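# Stand a lying gift box upright and open its lid

## Task

A closed gift box is resting on one of its sides on the table. Turn it so it sits on its bottom, then swing the lid open until it is roughly upright or tipped back past upright. Concealed magnets keep the lid's flap closed and must be overcome.

## Robot and tools

Robot: two arms, left_arm (on the +y side) and right_arm, each ending in a four-digit hand (index, middle, ring, thumb). right_arm carries a right hand; left_arm carries its mirror image.

Frames: the scene frame has its origin at table-top height midway between the arms, +z up, +x out over the table, +y toward left_arm. Calibrated bases: left_arm at (+0.058, +0.382, 0) m, right_arm at (+0.046, -0.405, 0) m, both nearly unrotated. Reported hand poses, velocities and wrist camera poses are in each arm's own base frame; fixed cameras use the scene frame. Commanded offsets run along the axes of that arm's current Hand target. Hand point axes: +z runs along straight fingers toward the tips, +y points out of the palm face (palm surface at y = -0.062 m), +x runs across the palm away from the thumb on the right hand but toward the thumb on the left hand. A rigid mast near the wrist on the palm side can strike objects.

Row layout (used by execute_actions and move): one flat list of 48 numbers, each in [-1, 1], always covering both arms. Order: left dx, dy, dz, rx, ry, rz; then 16 left hand motor numbers; left current_limit, speed; then the same 24 for the right arm. dx..rz are offsets from the Hand target, not absolute poses; 1.0 equals 0.6 m of travel or 180 degrees, and rx, ry, rz form a single rotation vector. Six zeros re-request the current Hand target. Hand motor order: index_mcp, index_abd, index_pip, index_dip, thumb_cmc, thumb_axl, thumb_mcp, thumb_ipl, middle_mcp, middle_abd, middle_pip, middle_dip, ring_mcp, ring_abd, ring_pip, ring_dip. Each is an absolute goal angle scaled between the hinge's two stops; +1 bends fingers toward the palm (mcp, pip, dip), swings a finger away from the thumb (abd), brings the thumb in front of the palm (cmc). Straight values: mcp -0.75, abd 0.00, pip -0.58, dip -0.70, thumb_cmc -0.71, thumb_axl -0.68, thumb_mcp -0.23, thumb_ipl -0.17. current_limit maps -1..+1 to 0..550 mA (minimum 11 mA); speed sets motor rate to (speed+1)/2 of 8.5 rad/s. Starting values: current_limit +0.4, speed -0.6. A hand value of 0 is itself a goal; to leave a hand unchanged, copy back its hand_goal, hand_current_limit and hand_speed.

execute_actions(actions, cameras): actions is a list of actions; each action is up to 15 rows, one per 1/30 s step, and a short action repeats its final row. Every row in one action counts from the Hand target at that action's start, so successive actions accumulate. An empty list returns images and full state.

move(target, speed, blend, stop_force, zero, blocking, cameras): drives each hand point in a straight line. target is one 48-number row or a list of up to 15 rows, all offsets from the same starting Hand targets. speed is m/s (0.002 to 3.6, default 0.25; rotation capped at twice that in rad/s), one value or one per target. blend is a corner-rounding radius in m. stop_force (3 to 120 N, shared by both arms) ends an arm's path when its wrist sensor feels that much push; unreliable for light loose objects or turning hands; omit it when backing off a contact. zero (default true) re-zeroes before the move. blocking=false returns early but cannot combine with stop_force. The move spans at most 10 s. The result adds a move: line giving the ending (done, off_target, moving, held, fault) and any limits (paced, held).

wait(seconds 0 to 10, cameras) holds last commands. stop(cameras) brakes a running move. zoom_image(camera, region [x0, y0, x1, y1] in pixels, at most 504 per side) enlarges part of the newest image. zero_wrist_force(arm) tares that arm's force sensor. finished_scene(scene) closes the current scene with its number; only call it once the box stays upright and open with no support.

Results: end_effector_position (m), end_effector_quat_wxyz, velocities, Joint positions and torques, Hand target (the next offset origin), hand_goal, hand_measured, hand_current_ma, hand_state (moving, goal, blocked, overload), Wrist force/torque in the hand's axes plus a peak line. "within noise" means the arm is still. Hands often rest short of the Hand target; send the remaining gap as an offset.

Cameras: cam_head_left, cam_head_right, cam_high, cam_low (672x504), cam_left_wrist, cam_right_wrist (616x616 fisheye).

Cautions: each command's orientation is clipped to 32 degrees from the measured one per step. Arms are stiff: aiming even slightly beyond a firm contact, or a net force near 150 N, or wrist torque reaching 25.7 N m, triggers a 10 s arm halt. Motors above 495 mA for 5 s shut down; keep grip currents moderate. Motors at 85 °C lock the arm. Keep hands from pressing or gripping each other; the clearance check does not always prevent contact. Avoid paths close to an arm's own base. Move gently, don't drop or fling the box, and never let it leave the table.

Each tool is called after ">>>" as name([rows], argument=value, ...), one row to a line, values as JSON.

## Session

>>> execute_actions(actions=[])

Scene clock: 0.00 s.
left_arm: end_effector_position=(+0.4063, +0.0850, +0.2300) hand_goal=(-0.754, +0.000, -0.576, -0.696, -0.714, -0.678, -0.226, -0.168, -0.754, +0.000, -0.576, -0.696, -0.754, +0.000, -0.576, -0.696) hand_measured=(-0.754, +0.000, -0.576, -0.696, -0.714, -0.678, -0.226, -0.168, -0.754, +0.000, -0.576, -0.696, -0.754, +0.000, -0.576, -0.696) hand_current_ma=(+0, +0, +0, +0, +0, +0, +0, +0, +0, +0, +0, +0, +0, +0, +0, +0) hand_state=(overload, goal, goal, goal, goal, goal, goal, goal, goal, goal, goal, goal, goal, goal, goal, goal) hand_current_limit=0.40 hand_speed=-0.60 end_effector_quat_wxyz=(+0.000, +0.000, +1.000, +0.000) | right_arm: end_effector_position=(+0.4063, -0.0850, +0.2300) hand_goal=(-0.754, +0.000, -0.576, -0.696, -0.714, -0.678, -0.226, -0.168, -0.754, +0.000, -0.576, -0.696, -0.754, +0.000, -0.576, -0.696) hand_measured=(-0.754, +0.000, -0.576, -0.696, -0.714, -0.678, -0.226, -0.168, -0.754, +0.000, -0.576, -0.696, -0.754, +0.000, -0.576, -0.696) hand_current_ma=(+0, +0, +0, +0, +0, +0, +0, +0, +0, +0, +0, +0, +0, +0, +0, +0) hand_state=(goal, goal, goal, goal, goal, goal, goal, goal, goal, goal, goal, goal, goal, goal, goal, goal) hand_current_limit=0.40 hand_speed=-0.60 end_effector_quat_wxyz=(+0.000, +1.000, +0.000, +0.000)
Joint positions: left_arm=[3.458 -1.419 -2.042 -1.252 1.571 -1.255] | right_arm=[-0.316 -1.723 2.042 -1.89 -1.571 1.255]
Joint velocities: within noise
Joint torques (N m): no reading
Motor temperatures (°C): left_arm=[34 39 34 39 38 42] | right_arm=[34 36 34 40 44 42]
Wrist force (N): no reading
Wrist torque (N m): no reading
Wrist force, peak (N): no reading
Hand target: left_arm +0.4063, +0.0850, +0.2300; +0.000, +0.000, +1.000, +0.000 | right_arm +0.4063, -0.0850, +0.2300; +0.000, +1.000, +0.000, +0.000

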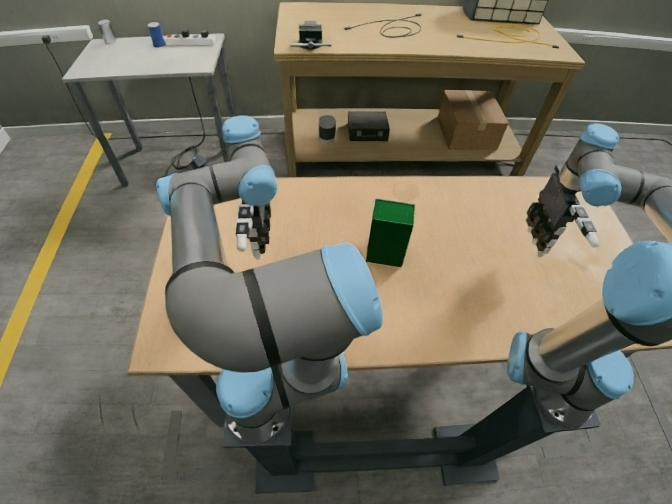

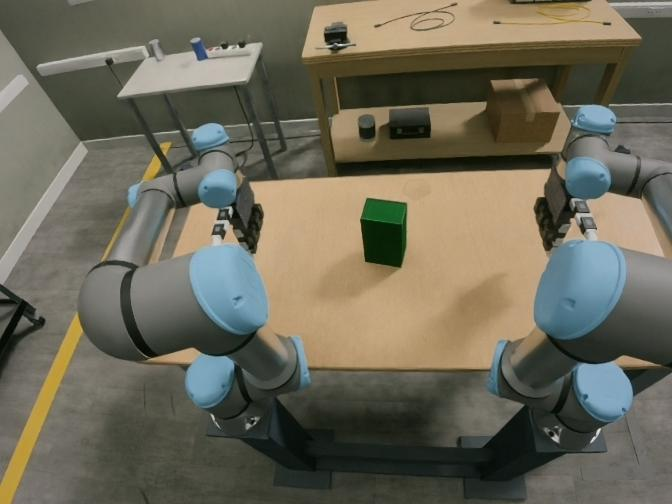

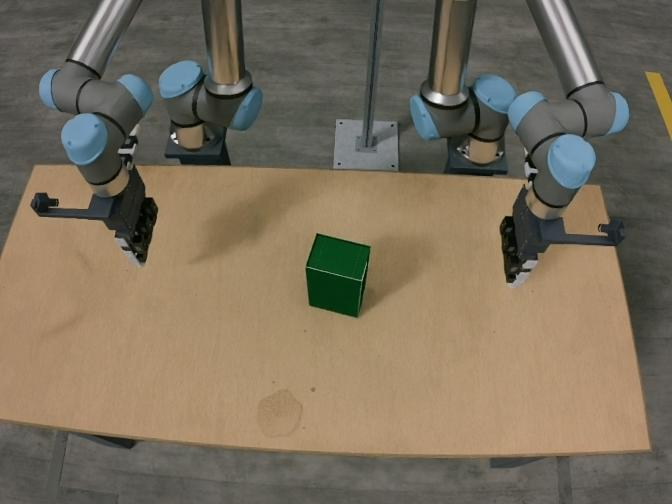

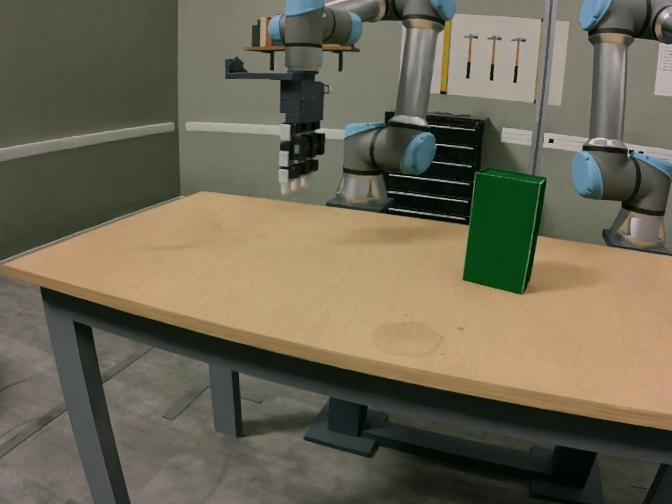

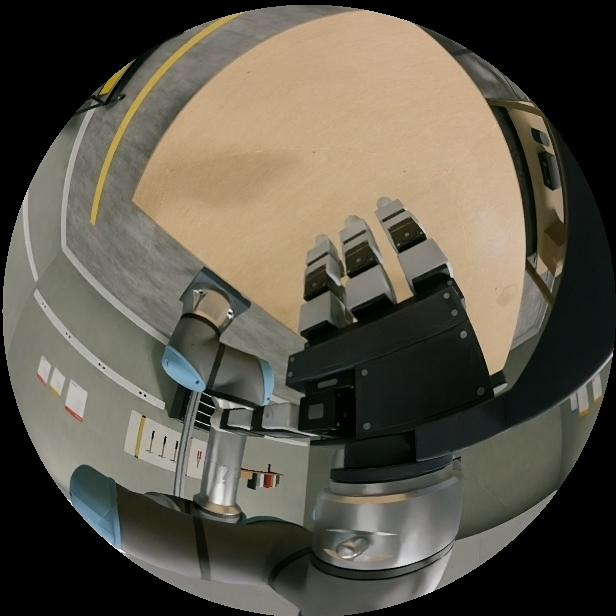

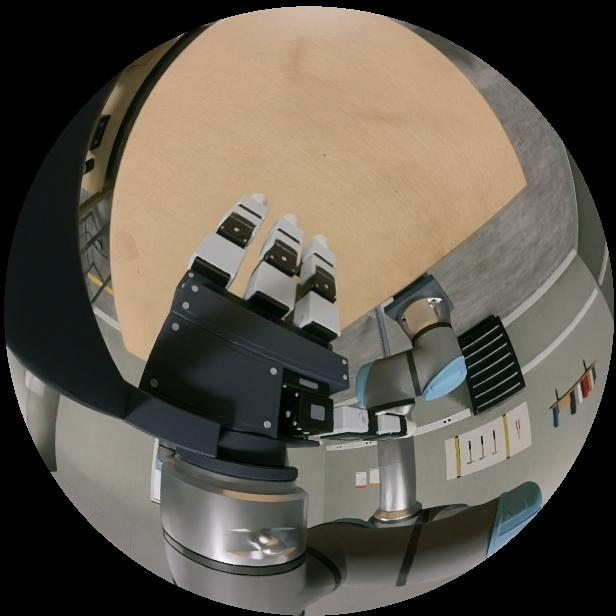

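>>> zoom_image(camera="cam_high", region=[270, 210, 410, 330])

>>> zoom_image(camera="cam_low", region=[430, 150, 580, 310])

>>> zoom_image(camera="cam_head_right", region=[340, 180, 430, 280])

>>> zoom_image(camera="cam_head_left", region=[340, 180, 440, 280])

Scaled by 3.600 from the camera's 672x504 image, which has a finer 960x720 frame.

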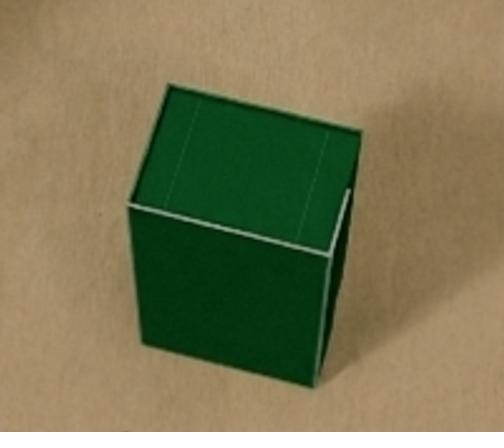

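Scaled by 3.150 from the camera's 672x504 image, which has a finer 960x720 frame.

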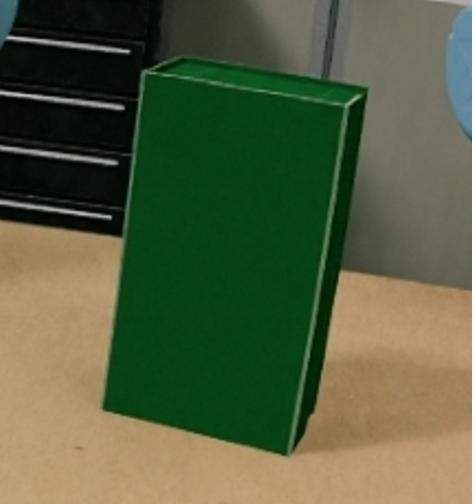

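Scaled by 5.040 from the camera's 672x504 image, which has a finer 960x720 frame.

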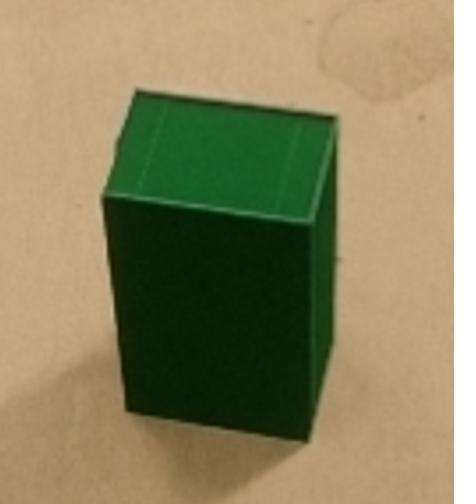

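Scaled by 5.040 from the camera's 672x504 image, which has a finer 960x720 frame.

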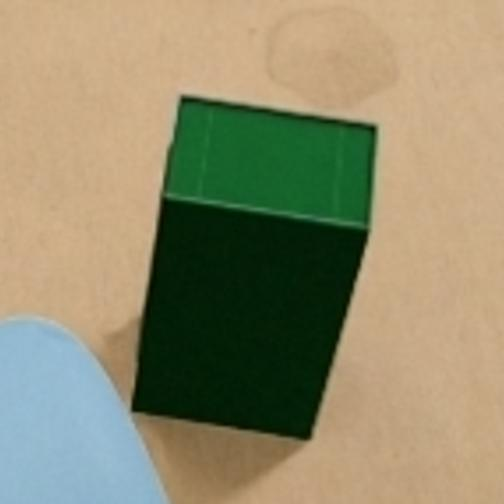

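>>> zoom_image(camera="cam_low", region=[510, 160, 560, 230])

>>> zoom_image(camera="cam_low", region=[505, 230, 555, 300])

>>> zoom_image(camera="cam_high", region=[340, 235, 380, 325])

>>> zoom_image(camera="cam_head_right", region=[380, 195, 420, 275])

>>> zoom_image(camera="cam_head_left", region=[360, 195, 390, 275])

Scaled by 7.200 from the camera's 672x504 image, which has a finer 960x720 frame.

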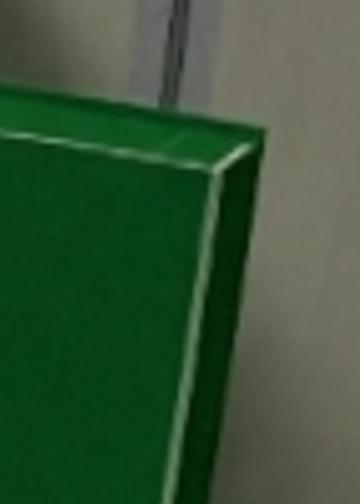

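Scaled by 7.200 from the camera's 672x504 image, which has a finer 960x720 frame.

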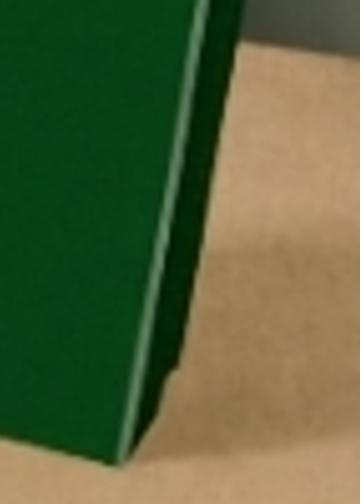

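Scaled by 5.600 from the camera's 672x504 image, which has a finer 960x720 frame.

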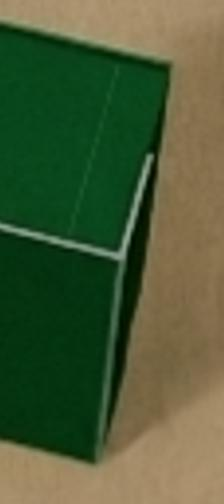

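Scaled by 6.300 from the camera's 672x504 image, which has a finer 960x720 frame.

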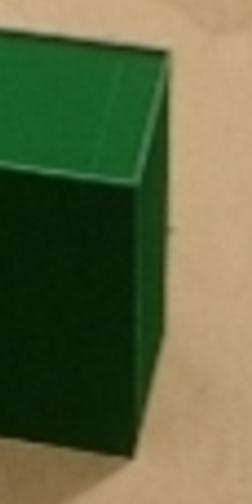

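Scaled by 6.300 from the camera's 672x504 image, which has a finer 960x720 frame.

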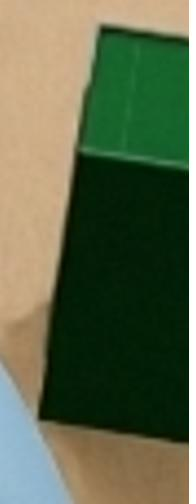

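>>> move(target=[-0.178,-0.492,0.054,0,0,-0.928, 0.068,0,0.9,0.2,-0.714,-0.678,-0.226,-0.168,-0.205,0,-0.576,-0.696,0.068,0,0.9,0.2,0.4,-0.5, 0.057,-0.535,0.054,0,0,-0.935, 0.068,0,0.9,0.2,-0.714,-0.678,-0.226,-0.168,-0.205,0,-0.576,-0.696,0.068,0,0.9,0.2,0.4,-0.5], speed=0.6, cameras=["all"])

Scene clock: 68.17 s.
left_arm: end_effector_position=(+0.5131, -0.2102, +0.1976) hand_goal=(+0.068, +0.000, +0.900, +0.200, -0.714, -0.678, -0.226, -0.168, -0.206, +0.000, -0.576, -0.696, +0.068, +0.000, +0.900, +0.200) hand_measured=(-0.754, +0.000, +0.894, +0.196, -0.714, -0.678, -0.224, -0.168, -0.216, +0.000, -0.576, -0.696, +0.052, +0.000, +0.896, +0.198) hand_current_ma=(+0, +0, -9, -3, +0, +1, +2, +0, -17, +0, +0, +0, -30, +0, -4, -3) hand_state=(overload, goal, goal, goal, goal, goal, goal, goal, goal, goal, goal, goal, goal, goal, goal, goal) hand_current_limit=0.40 hand_speed=-0.50 end_effector_quat_wxyz=(+0.000, +0.994, -0.113, +0.000) | right_arm: end_effector_position=(+0.4405, +0.2360, +0.1976) hand_goal=(+0.068, +0.000, +0.900, +0.200, -0.714, -0.678, -0.226, -0.168, -0.206, +0.000, -0.576, -0.696, +0.068, +0.000, +0.900, +0.200) hand_measured=(+0.054, +0.000, +0.896, +0.198, -0.714, -0.678, -0.224, -0.168, -0.218, +0.000, -0.576, -0.696, +0.054, +0.000, +0.896, +0.198) hand_current_ma=(-5, +0, -1, +0, +0, +0, +0, +0, -4, +0, +0, +0, -6, +0, +0, +0) hand_state=(goal, goal, goal, goal, goal, goal, goal, goal, goal, goal, goal, goal, goal, goal, goal, goal) hand_current_limit=0.40 hand_speed=-0.50 end_effector_quat_wxyz=(+0.000, +0.102, +0.995, +0.000)
Joint positions: left_arm=[3.163 -1.685 -1.87 -1.157 1.571 -4.464] | right_arm=[0.059 -1.687 2.1 -1.984 -1.571 -1.307]
Joint torques (N m): left_arm=[-14.93 35.75 13.72 3.8 1.97 -1.4] | right_arm=[9.65 -8.07 -29.72 -4.09 2.72 -1.49]
Wrist force (N): left_arm=[0.4 0.1 0.4] | right_arm=[-0.6 0.5 -0.1]
Wrist torque (N m): left_arm=[0.15 -0.06 0.20] | right_arm=[0.17 0.03 0.00]
Wrist force, peak (N): left_arm=[0.8 0.4 0.3] | right_arm=[-0.7 1.0 0.1]
Hand target: left_arm +0.5131, -0.2102, +0.1976; +0.000, +0.994, -0.113, +0.000 | right_arm +0.4405, +0.2360, +0.1976; +0.000, +0.102, +0.995, +0.000
Off the commanded pose: left_arm 0.000 m, 0 deg | right_arm 0.000 m, 0 deg.
move: done
camera_calibration:
cam_left_wrist: T_world_to_cam=[[-0.604778, 0.792623, -0.077416, 0.470355], [0.497384, 0.45184, 0.740574, -0.36231], [0.621975, 0.409377, -0.6675, 0.0261212], [0, 0, 0, 1]] pos_world=[0.448421, -0.219801, 0.322166]
cam_right_wrist: T_world_to_cam=[[0.876552, 0.479353, -0.0433359, -0.450211], [0.351764, -0.576573, 0.737446, -0.217084], [0.32851, -0.661653, -0.674015, 0.267517], [0, 0, 0, 1]] pos_world=[0.383113, 0.267648, 0.320888]

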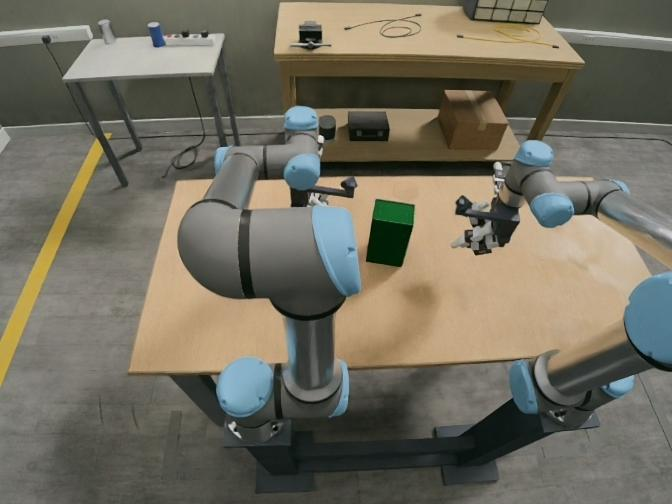

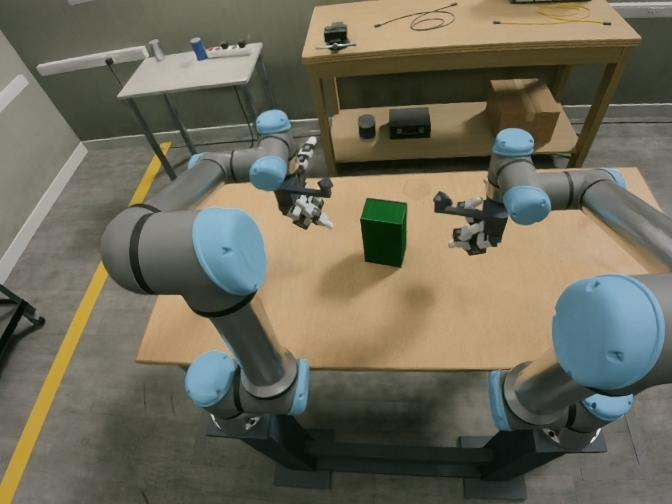

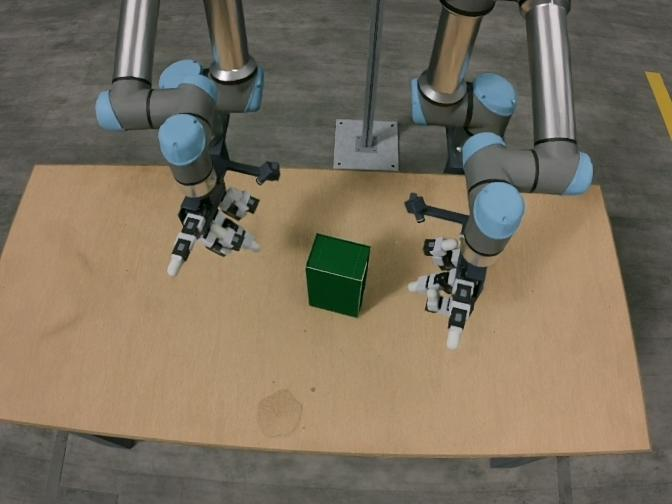

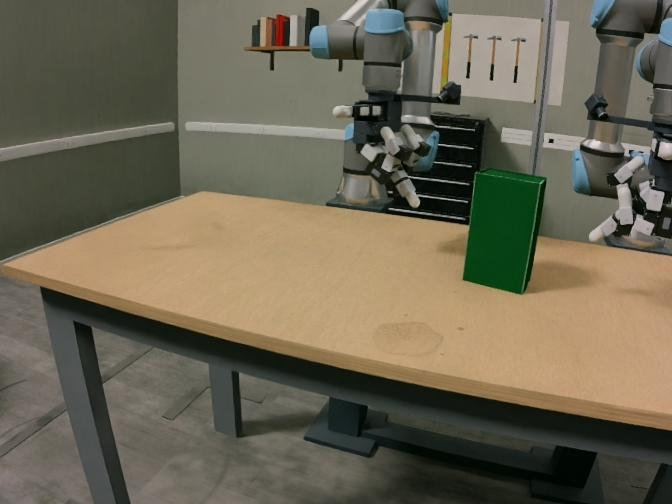

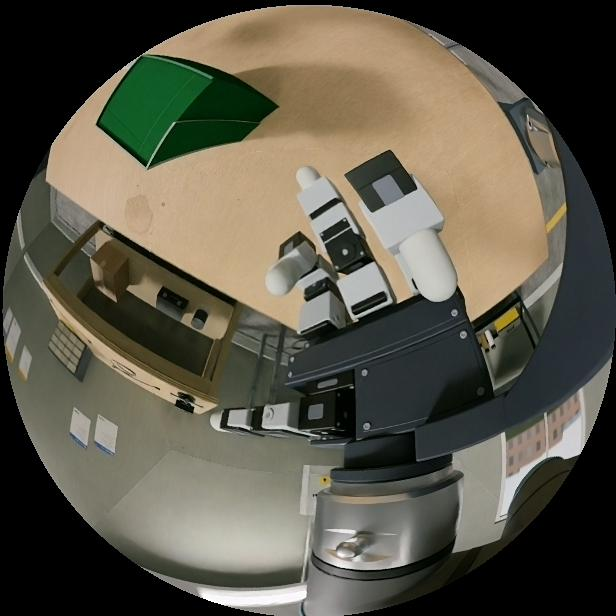

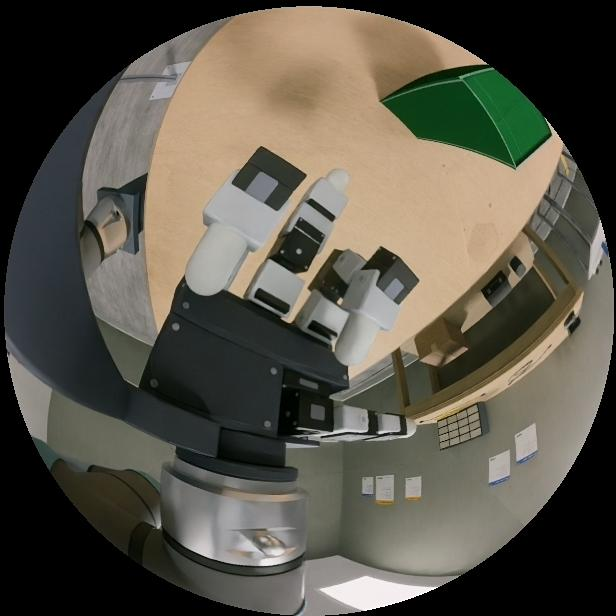

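>>> move([
  [0,0.128,0,0,0,0, 0.068,0,0.9,0.2,-0.714,-0.678,-0.226,-0.168,-0.205,0,-0.576,-0.696,0.068,0,0.9,0.2,0.4,-0.5, 0,0.128,0,0,0,0, 0.068,0,0.9,0.2,-0.714,-0.678,-0.226,-0.168,-0.205,0,-0.576,-0.696,0.068,0,0.9,0.2,0.4,-0.5],
  [0,0.128,0,0,0,0, 0.068,0,0.9,0.2,-0.714,-0.678,-0.226,-0.168,0.5,0,-0.5,-0.696,0.068,0,0.9,0.2,0.7,-0.8, 0,0.128,0,0,0,0, 0.068,0,0.9,0.2,-0.714,-0.678,-0.226,-0.168,0.5,0,-0.5,-0.696,0.068,0,0.9,0.2,0.7,-0.8],
], speed=0.3, cameras=["cam_high","cam_low","cam_left_wrist"])

Scene clock: 74.77 s.
left_arm: end_effector_position=(+0.4959, -0.2850, +0.1976) hand_goal=(+0.068, +0.000, +0.900, +0.200, -0.714, -0.678, -0.226, -0.168, +0.500, +0.000, -0.500, -0.696, +0.068, +0.000, +0.900, +0.200) hand_measured=(-0.754, +0.000, +0.894, +0.196, -0.714, -0.678, -0.224, -0.168, +0.054, +0.000, -0.548, -0.726, +0.052, +0.000, +0.896, +0.198) hand_current_ma=(+0, +0, -9, -3, +0, +1, +2, +0, -467, +0, -118, -67, -30, +0, -4, -3) hand_state=(overload, goal, goal, goal, goal, goal, goal, goal, blocked, goal, blocked, blocked, goal, goal, goal, goal) hand_current_limit=0.70 hand_speed=-0.80 end_effector_quat_wxyz=(+0.000, +0.994, -0.113, +0.000) | right_arm: end_effector_position=(+0.4561, +0.3112, +0.1976) hand_goal=(+0.068, +0.000, +0.900, +0.200, -0.714, -0.678, -0.226, -0.168, +0.500, +0.000, -0.500, -0.696, +0.068, +0.000, +0.900, +0.200) hand_measured=(+0.054, +0.000, +0.896, +0.198, -0.714, -0.678, -0.224, -0.168, +0.104, +0.000, -0.544, -0.714, +0.054, +0.000, +0.896, +0.198) hand_current_ma=(-5, +0, -1, +0, +0, +0, +0, +0, -465, +0, -40, -8, -5, +0, +0, +0) hand_state=(goal, goal, goal, goal, goal, goal, goal, goal, blocked, goal, blocked, goal, goal, goal, goal, goal) hand_current_limit=0.70 hand_speed=-0.80 end_effector_quat_wxyz=(+0.000, +0.102, +0.995, +0.000)
Joint positions: left_arm=[3.015 -1.7 -1.853 -1.16 1.571 -4.613] | right_arm=[0.226 -1.57 1.991 -1.992 -1.571 -1.141]
Joint torques (N m): left_arm=[-14.47 24.37 29.9 1.6 -0.65 -1.21] | right_arm=[8.1 -14.13 -28.95 -2.82 0.23 1.87]
Wrist force (N): left_arm=[0.5 -5.8 1.5] | right_arm=[-0.3 -6.4 0.4]
Wrist torque (N m): left_arm=[0.38 -0.01 0.31] | right_arm=[0.21 -0.04 -0.24]
Wrist force, peak (N): left_arm=[0.5 -5.8 1.5] | right_arm=[-0.3 -6.4 0.4]
Hand target: left_arm +0.4959, -0.2850, +0.1976; +0.000, +0.994, -0.113, +0.000 | right_arm +0.4561, +0.3112, +0.1976; +0.000, +0.102, +0.995, +0.000
Off the commanded pose: left_arm 0.000 m, 0 deg | right_arm 0.000 m, 0 deg.
move: done
camera_calibration:
cam_left_wrist: T_world_to_cam=[[-0.604939, 0.792509, -0.077319, 0.519318], [0.497276, 0.45184, 0.740646, -0.319815], [0.621905, 0.409597, -0.667431, 0.0674886], [0, 0, 0, 1]] pos_world=[0.43122, -0.294702, 0.322067]
Images, in order (width x height): cam_high 672x504, cam_low 672x504, cam_left_wrist 616x616.

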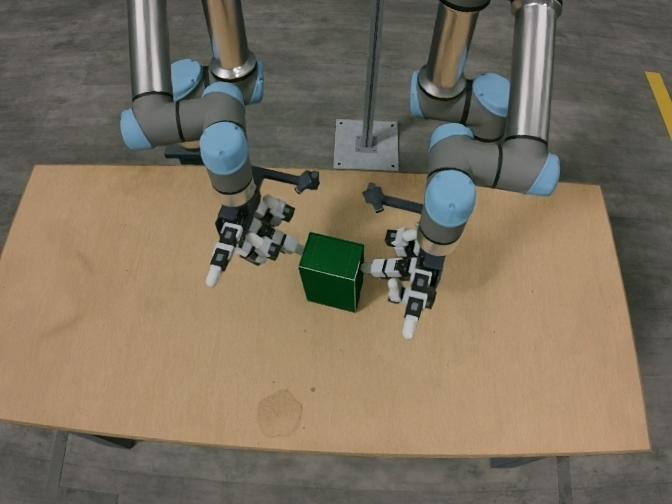

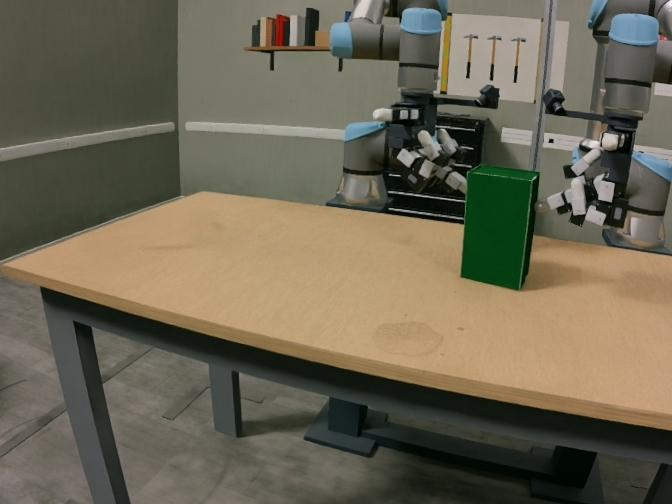

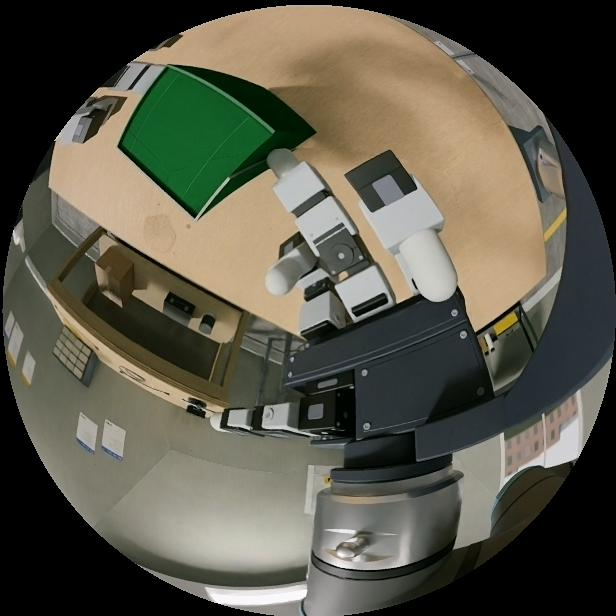

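>>> zoom_image(camera="cam_high", region=[260, 210, 410, 330])

>>> zoom_image(camera="cam_low", region=[430, 150, 580, 300])

Scaled by 3.360 from the camera's 672x504 image, which has a finer 960x720 frame.

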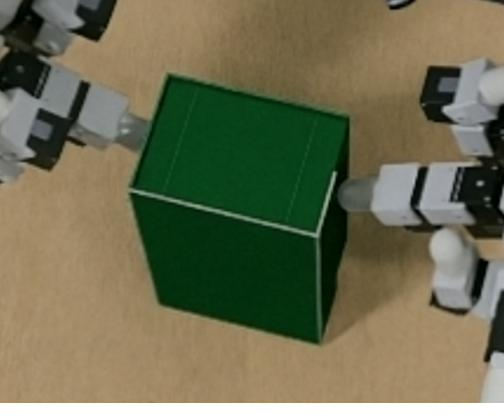

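Scaled by 3.360 from the camera's 672x504 image, which has a finer 960x720 frame.

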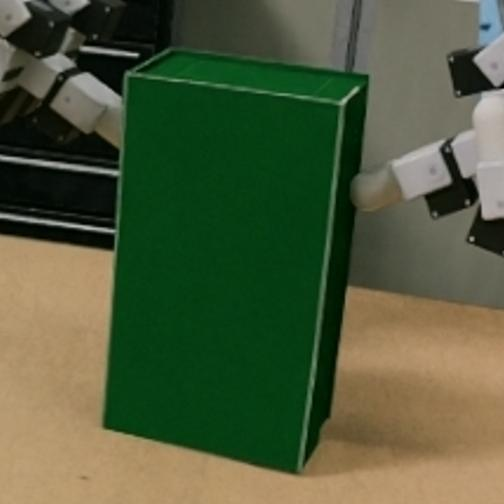

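>>> move([
  [-0.067,0,-0.008,0,0,0, 0.068,0,0.9,0.2,-0.714,-0.678,-0.226,-0.168,0.5,0,-0.5,-0.696,0.068,0,0.9,0.2,0.7,-0.8, 0.067,0,-0.008,0,0,0, 0.068,0,0.9,0.2,-0.714,-0.678,-0.226,-0.168,0.5,0,-0.5,-0.696,0.068,0,0.9,0.2,0.7,-0.8],
  [-0.133,0,0,0,0,0, 0.068,0,0.9,0.2,-0.714,-0.678,-0.226,-0.168,0.5,0,-0.5,-0.696,0.068,0,0.9,0.2,0.7,-0.8, 0.133,0,0,0,0,0, 0.068,0,0.9,0.2,-0.714,-0.678,-0.226,-0.168,0.5,0,-0.5,-0.696,0.068,0,0.9,0.2,0.7,-0.8],
  [-0.196,0,0.026,0,0,0, 0.068,0,0.9,0.2,-0.714,-0.678,-0.226,-0.168,0.5,0,-0.5,-0.696,0.068,0,0.9,0.2,0.7,-0.8, 0.196,0,0.026,0,0,0, 0.068,0,0.9,0.2,-0.714,-0.678,-0.226,-0.168,0.5,0,-0.5,-0.696,0.068,0,0.9,0.2,0.7,-0.8],
], speed=0.12, blend=[0.01,0.01,0], cameras=["cam_high","cam_low","cam_head_right"])

Scene clock: 86.73 s.
left_arm: end_effector_position=(+0.3813, -0.2587, +0.1820) hand_goal=(+0.068, +0.000, +0.900, +0.200, -0.714, -0.678, -0.226, -0.168, +0.500, +0.000, -0.500, -0.696, +0.068, +0.000, +0.900, +0.200) hand_measured=(-0.754, +0.000, +0.894, +0.196, -0.714, -0.678, -0.224, -0.168, +0.082, -0.288, -0.532, -0.714, +0.052, +0.000, +0.896, +0.198) hand_current_ma=(+0, +0, -9, -3, +0, +1, +3, +0, -467, -468, -70, -34, -30, +0, -4, -3) hand_state=(overload, goal, goal, goal, goal, goal, goal, goal, blocked, blocked, blocked, goal, goal, goal, goal, goal) hand_current_limit=0.70 hand_speed=-0.80 end_effector_quat_wxyz=(+0.000, +0.994, -0.113, +0.000) | right_arm: end_effector_position=(+0.3409, +0.3351, +0.1820) hand_goal=(+0.068, +0.000, +0.900, +0.200, -0.714, -0.678, -0.226, -0.168, +0.500, +0.000, -0.500, -0.696, +0.068, +0.000, +0.900, +0.200) hand_measured=(+0.054, +0.000, +0.896, +0.198, -0.714, -0.678, -0.224, -0.168, +0.182, +0.036, -0.548, -0.712, +0.054, +0.000, +0.896, +0.198) hand_current_ma=(-5, +0, -1, +0, +0, +0, +0, +0, -467, +20, -45, -7, -5, +0, +0, +0) hand_state=(goal, goal, goal, goal, goal, goal, goal, goal, blocked, blocked, blocked, goal, goal, goal, goal, goal) hand_current_limit=0.70 hand_speed=-0.80 end_effector_quat_wxyz=(+0.000, +0.102, +0.995, +0.000)
Joint positions: left_arm=[3.045 -1.431 -2.164 -1.118 1.571 -4.583] | right_arm=[0.361 -1.764 2.206 -2.014 -1.571 -1.005]
Joint torques (N m): left_arm=[6.58 22.61 11.83 2.13 -0.31 1.82] | right_arm=[8.46 -26.18 -15.33 -4.86 -0.3 2.17]
Wrist force (N): left_arm=[2.9 -9.2 -1.5] | right_arm=[2.0 -10.5 0.0]
Wrist torque (N m): left_arm=[0.36 0.06 -0.13] | right_arm=[0.11 -0.01 -0.42]
Wrist force, peak (N): left_arm=[2.5 -55.5 -22.7] | right_arm=[-2.3 -55.8 -17.0]
Hand target: left_arm +0.3813, -0.2586, +0.1820; +0.000, +0.994, -0.113, +0.000 | right_arm +0.3409, +0.3350, +0.1820; +0.000, +0.102, +0.995, +0.000
Off the commanded pose: left_arm 0.000 m, 0 deg | right_arm 0.000 m, 0 deg.
move: done
Images, in order (width x height): cam_head_right 672x504, cam_high 672x504, cam_low 672x504.

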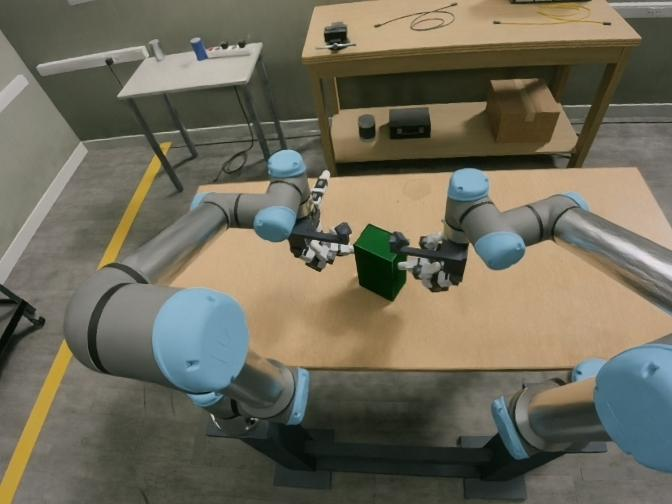

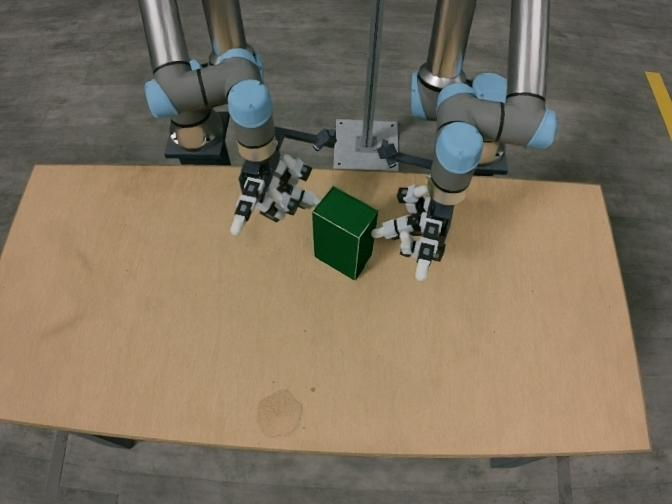

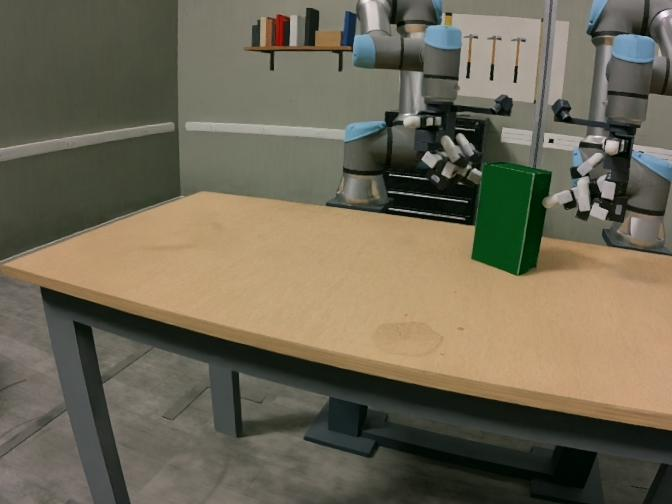

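>>> move([
  [0,0,0,0,0,0, 0.068,0,0.9,0.2,-0.714,-0.678,-0.226,-0.168,-0.205,0,-0.576,-0.696,0.068,0,0.9,0.2,0.4,-0.5, 0,0,0,0,0,0, 0.068,0,0.9,0.2,-0.714,-0.678,-0.226,-0.168,-0.205,0,-0.576,-0.696,0.068,0,0.9,0.2,0.4,-0.5],
  [0.090,-0.009,0.053,0,0,0.068, 0.068,0,0.9,0.2,-0.714,-0.678,-0.226,-0.168,-0.205,0,-0.576,-0.696,0.068,0,0.9,0.2,0.4,-0.5, 0.007,-0.09,0.053,0,0,0.068, 0.068,0,0.9,0.2,-0.714,-0.678,-0.226,-0.168,-0.205,0,-0.576,-0.696,0.068,0,0.9,0.2,0.4,-0.5],
], speed=0.2, cameras=["cam_high","cam_low","cam_left_wrist"])

>>> zoom_image(camera="cam_high", region=[270, 160, 430, 300])

Scene clock: 109.20 s.
left_arm: end_effector_position=(+0.4350, -0.2655, +0.1502) hand_goal=(+0.068, +0.000, +0.900, +0.200, -0.714, -0.678, -0.226, -0.168, -0.206, +0.000, -0.576, -0.696, +0.068, +0.000, +0.900, +0.200) hand_measured=(-0.754, +0.000, +0.894, +0.196, -0.714, -0.678, -0.224, -0.168, -0.208, -0.002, -0.576, -0.694, +0.052, +0.000, +0.896, +0.198) hand_current_ma=(+0, +0, -9, -3, +0, +1, +3, +0, -3, -2, +0, +3, -30, +0, -4, -3) hand_state=(overload, goal, goal, goal, goal, goal, goal, goal, goal, goal, goal, goal, goal, goal, goal, goal) hand_current_limit=0.40 hand_speed=-0.50 end_effector_quat_wxyz=(+0.000, +0.976, -0.218, +0.000) | right_arm: end_effector_position=(+0.3259, +0.2831, +0.1502) hand_goal=(+0.068, +0.000, +0.900, +0.200, -0.714, -0.678, -0.226, -0.168, -0.206, +0.000, -0.576, -0.696, +0.068, +0.000, +0.900, +0.200) hand_measured=(+0.054, +0.000, +0.896, +0.198, -0.714, -0.678, -0.224, -0.168, -0.210, +0.002, -0.576, -0.694, +0.054, +0.000, +0.896, +0.198) hand_current_ma=(-5, +0, -1, +0, +0, +0, +0, +0, +0, +0, +0, +0, -5, +0, +0, +0) hand_state=(goal, goal, goal, goal, goal, goal, goal, goal, goal, goal, goal, goal, goal, goal, goal, goal) hand_current_limit=0.40 hand_speed=-0.50 end_effector_quat_wxyz=(+0.000, +0.207, +0.978, +0.000)
Joint positions: left_arm=[3.042 -1.648 -2.047 -1.017 1.571 -4.372] | right_arm=[0.274 -1.869 2.371 -2.073 -1.571 -0.879]
Joint torques (N m): left_arm=[-14.54 19.94 28.67 3.83 -1.99 1.51] | right_arm=[-11.7 -19.98 -10.3 -4.35 2.81 1.88]
Wrist force (N): left_arm=[-0.3 -0.5 0.3] | right_arm=[-0.5 0.1 0.0]
Wrist torque (N m): left_arm=[0.07 0.09 -0.07] | right_arm=[0.13 -0.02 -0.11]
Wrist force, peak (N): left_arm=[2.9 -9.4 -1.3] | right_arm=[1.8 -10.5 0.2]
Hand target: left_arm +0.4351, -0.2655, +0.1502; +0.000, +0.976, -0.218, +0.000 | right_arm +0.3259, +0.2830, +0.1502; +0.000, +0.207, +0.978, +0.000
Off the commanded pose: left_arm 0.000 m, 0 deg | right_arm 0.000 m, 0 deg.
move: done
camera_calibration:
cam_left_wrist: T_world_to_cam=[[-0.42342, 0.902619, -0.0774262, 0.413644], [0.581644, 0.336381, 0.740634, -0.33072], [0.694555, 0.268564, -0.667433, -0.00330041], [0, 0, 0, 1]] pos_world=[0.369799, -0.261229, 0.274767]
Images, in order (width x height): cam_high 672x504, cam_low 672x504, cam_left_wrist 616x616.

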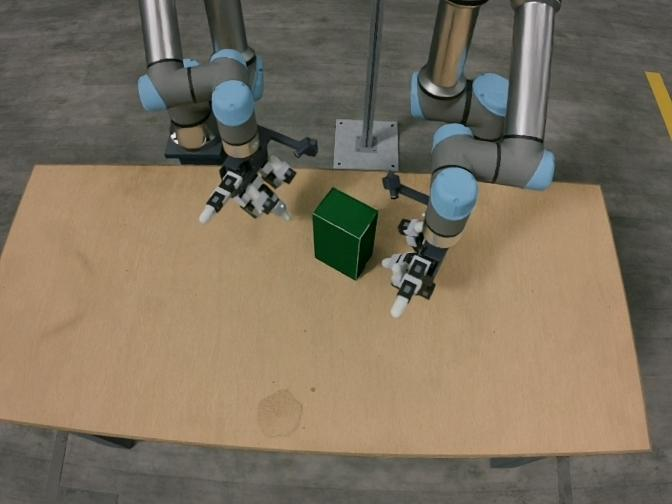

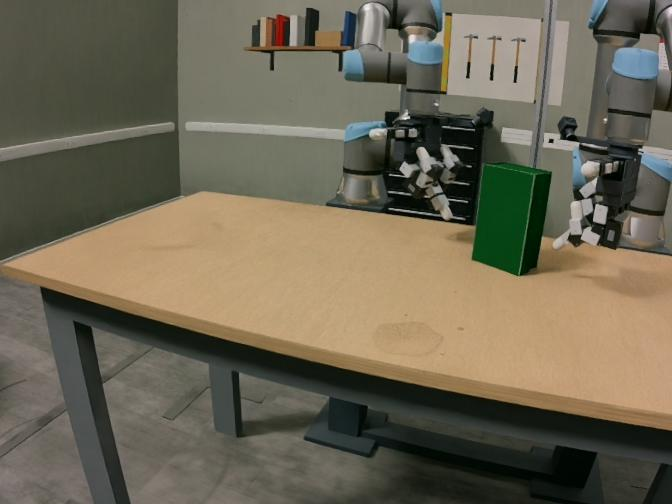

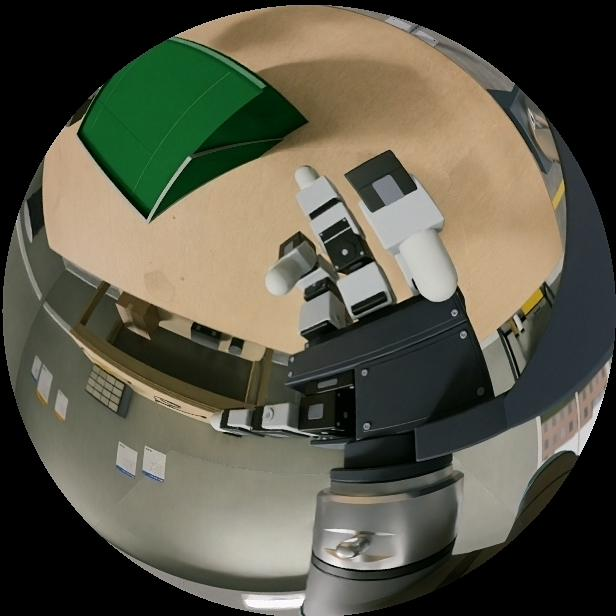

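Scaled by 3.150 from the camera's 672x504 image, which has a finer 960x720 frame.

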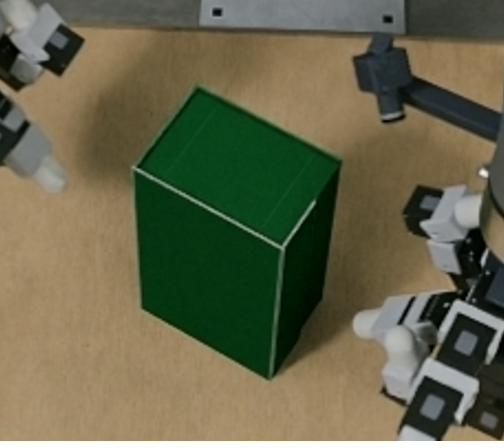

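>>> move([
  [0,0.053,0,0,0,0, 0.068,0,0.9,0.2,-0.714,-0.678,-0.226,-0.168,-0.205,0,-0.576,-0.696,0.068,0,0.9,0.2,0.4,-0.5, 0,0.053,0,0,0,0, 0.068,0,0.9,0.2,-0.714,-0.678,-0.226,-0.168,-0.205,0,-0.576,-0.696,0.068,0,0.9,0.2,0.4,-0.5],
  [0,0.053,0,0,0,0, 0.068,0,0.9,0.2,-0.714,-0.678,-0.226,-0.168,0.5,0,-0.5,-0.6,0.068,0,0.9,0.2,0.7,-0.8, 0,0.053,0,0,0,0, 0.068,0,0.9,0.2,-0.714,-0.678,-0.226,-0.168,0.5,0,-0.5,-0.6,0.068,0,0.9,0.2,0.7,-0.8],
], speed=0.2, cameras=["cam_high","cam_low"])

>>> zoom_image(camera="cam_high", region=[270, 160, 430, 300])

>>> zoom_image(camera="cam_low", region=[430, 140, 610, 290])

Scene clock: 118.83 s.
left_arm: end_effector_position=(+0.4216, -0.2943, +0.1502) hand_goal=(+0.068, +0.000, +0.900, +0.200, -0.714, -0.678, -0.226, -0.168, +0.500, +0.000, -0.500, -0.600, +0.068, +0.000, +0.900, +0.200) hand_measured=(-0.754, +0.000, +0.894, +0.196, -0.714, -0.678, -0.224, -0.168, +0.032, -0.002, -0.530, -0.616, +0.052, +0.000, +0.896, +0.198) hand_current_ma=(+0, +0, -9, -3, +0, +1, +3, +0, -467, -1, -64, -30, -30, +0, -4, -3) hand_state=(overload, goal, goal, goal, goal, goal, goal, goal, blocked, goal, blocked, goal, goal, goal, goal, goal) hand_current_limit=0.70 hand_speed=-0.80 end_effector_quat_wxyz=(+0.000, +0.976, -0.218, +0.000) | right_arm: end_effector_position=(+0.3388, +0.3121, +0.1502) hand_goal=(+0.068, +0.000, +0.900, +0.200, -0.714, -0.678, -0.226, -0.168, +0.500, +0.000, -0.500, -0.600, +0.068, +0.000, +0.900, +0.200) hand_measured=(+0.054, +0.000, +0.896, +0.198, -0.714, -0.678, -0.224, -0.168, +0.070, +0.000, -0.544, -0.616, +0.054, +0.000, +0.896, +0.198) hand_current_ma=(-5, +0, -1, +0, +0, +0, +0, +0, -467, +0, -38, -6, -5, +0, +0, +0) hand_state=(goal, goal, goal, goal, goal, goal, goal, goal, blocked, goal, blocked, goal, goal, goal, goal, goal) hand_current_limit=0.70 hand_speed=-0.80 end_effector_quat_wxyz=(+0.000, +0.207, +0.978, +0.000)
Joint positions: left_arm=[2.977 -1.647 -2.049 -1.016 1.571 -4.437] | right_arm=[0.345 -1.781 2.312 -2.101 -1.571 -0.808]
Joint torques (N m): left_arm=[-14.75 20.21 27.77 2.11 -0.46 -1.32] | right_arm=[8.83 -4.47 -27.15 -4.28 -0.51 2.03]
Wrist force (N): left_arm=[-0.1 -5.7 0.2] | right_arm=[0.1 -6.0 0.4]
Wrist torque (N m): left_arm=[0.26 0.06 0.30] | right_arm=[0.28 -0.12 -0.19]
Wrist force, peak (N): left_arm=[-0.2 -5.8 0.8] | right_arm=[-0.2 -6.2 0.9]
Hand target: left_arm +0.4216, -0.2943, +0.1502; +0.000, +0.976, -0.218, +0.000 | right_arm +0.3388, +0.3121, +0.1502; +0.000, +0.207, +0.978, +0.000
Off the commanded pose: left_arm 0.000 m, 0 deg | right_arm 0.000 m, 0 deg.
move: done
Images, in order (width x height): cam_high 672x504, cam_low 672x504.

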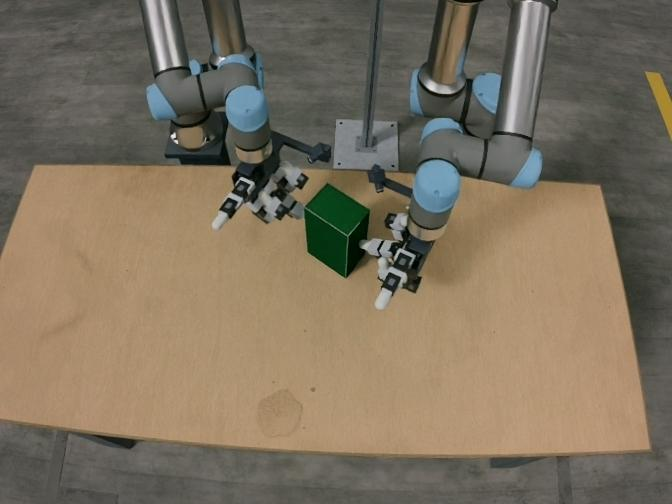

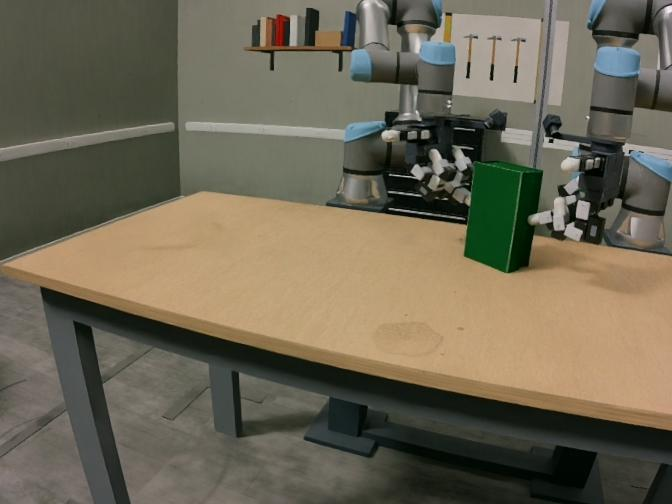

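Scaled by 3.150 from the camera's 672x504 image, which has a finer 960x720 frame.

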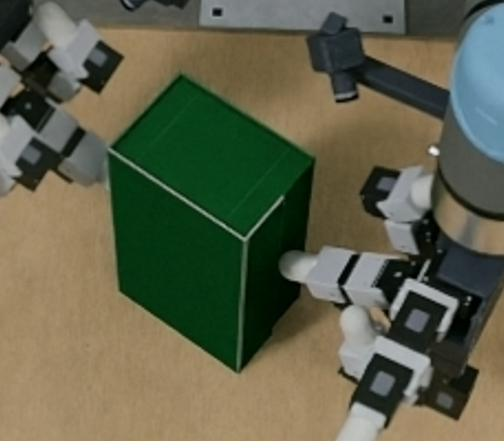

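Scaled by 2.800 from the camera's 672x504 image, which has a finer 960x720 frame.

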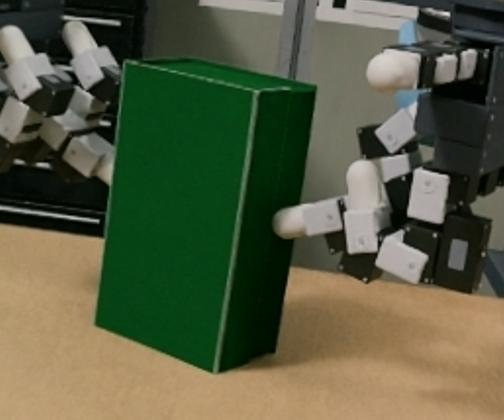

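>>> move(target=[0,0,-0.1,0,0,0, 0.068,0,0.9,0.2,-0.714,-0.678,-0.226,-0.168,0.5,0,-0.5,-0.6,0.068,0,0.9,0.2,0.7,-0.8, 0,0,-0.1,0,0,0, 0.068,0,0.9,0.2,-0.714,-0.678,-0.226,-0.168,0.5,0,-0.5,-0.6,0.068,0,0.9,0.2,0.7,-0.8], speed=0.06, cameras=["cam_high","cam_low"])

Scene clock: 125.30 s.
left_arm: end_effector_position=(+0.4216, -0.2943, +0.2101) hand_goal=(+0.068, +0.000, +0.900, +0.200, -0.714, -0.678, -0.226, -0.168, +0.500, +0.000, -0.500, -0.600, +0.068, +0.000, +0.900, +0.200) hand_measured=(-0.754, +0.000, +0.894, +0.196, -0.714, -0.678, -0.224, -0.168, +0.032, +0.000, -0.544, -0.626, +0.052, +0.000, +0.896, +0.198) hand_current_ma=(+0, +0, -9, -3, +0, +1, +3, +0, -467, +0, -108, -55, -30, +0, -4, -3) hand_state=(overload, goal, goal, goal, goal, goal, goal, goal, blocked, goal, blocked, blocked, goal, goal, goal, goal) hand_current_limit=0.70 hand_speed=-0.80 end_effector_quat_wxyz=(+0.000, +0.976, -0.218, +0.000) | right_arm: end_effector_position=(+0.3387, +0.3121, +0.2101) hand_goal=(+0.068, +0.000, +0.900, +0.200, -0.714, -0.678, -0.226, -0.168, +0.500, +0.000, -0.500, -0.600, +0.068, +0.000, +0.900, +0.200) hand_measured=(+0.054, +0.000, +0.896, +0.198, -0.714, -0.678, -0.224, -0.168, +0.086, -0.002, -0.544, -0.616, +0.054, +0.000, +0.896, +0.198) hand_current_ma=(-5, +0, -1, +0, +0, +0, +0, +0, -468, +0, -39, -6, -5, +0, +0, +0) hand_state=(goal, goal, goal, goal, goal, goal, goal, goal, blocked, goal, blocked, goal, goal, goal, goal, goal) hand_current_limit=0.70 hand_speed=-0.80 end_effector_quat_wxyz=(+0.000, +0.207, +0.978, +0.000)
Joint positions: left_arm=[2.977 -1.576 -1.952 -1.184 1.571 -4.437] | right_arm=[0.345 -1.858 2.197 -1.91 -1.571 -0.808]
Joint torques (N m): left_arm=[-10.8 31.37 28.75 1.14 -0.26 1.03] | right_arm=[-8.33 -22.92 -30.71 -2.79 2.05 -1.65]
Wrist force (N): left_arm=[-0.5 -5.8 1.6] | right_arm=[-0.1 -6.3 0.6]
Wrist torque (N m): left_arm=[0.33 0.11 0.28] | right_arm=[0.26 -0.05 -0.20]
Wrist force, peak (N): left_arm=[-0.4 -6.3 1.4] | right_arm=[0.0 -6.6 0.3]
Hand target: left_arm +0.4216, -0.2943, +0.2102; +0.000, +0.976, -0.218, +0.000 | right_arm +0.3388, +0.3121, +0.2102; +0.000, +0.207, +0.978, +0.000
Off the commanded pose: left_arm 0.000 m, 0 deg | right_arm 0.000 m, 0 deg.
move: done
Images, in order (width x height): cam_high 672x504, cam_low 672x504.

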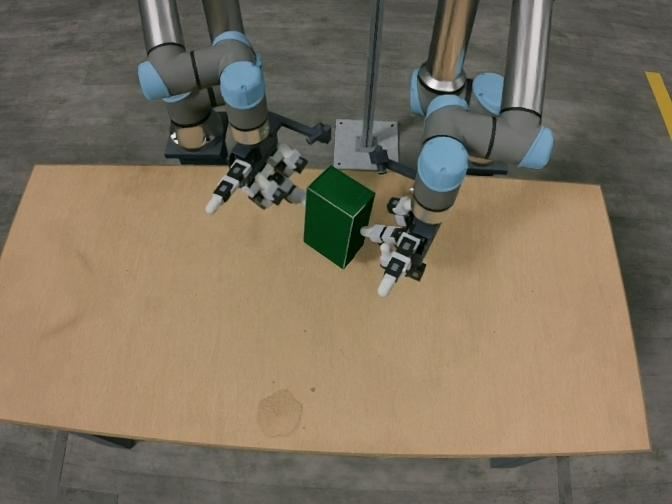

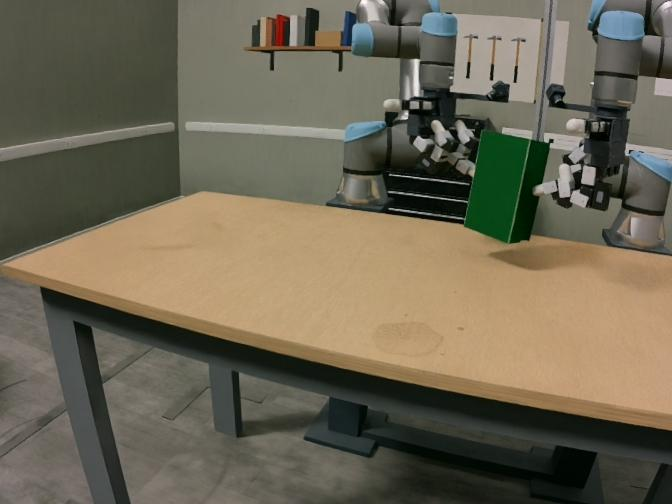

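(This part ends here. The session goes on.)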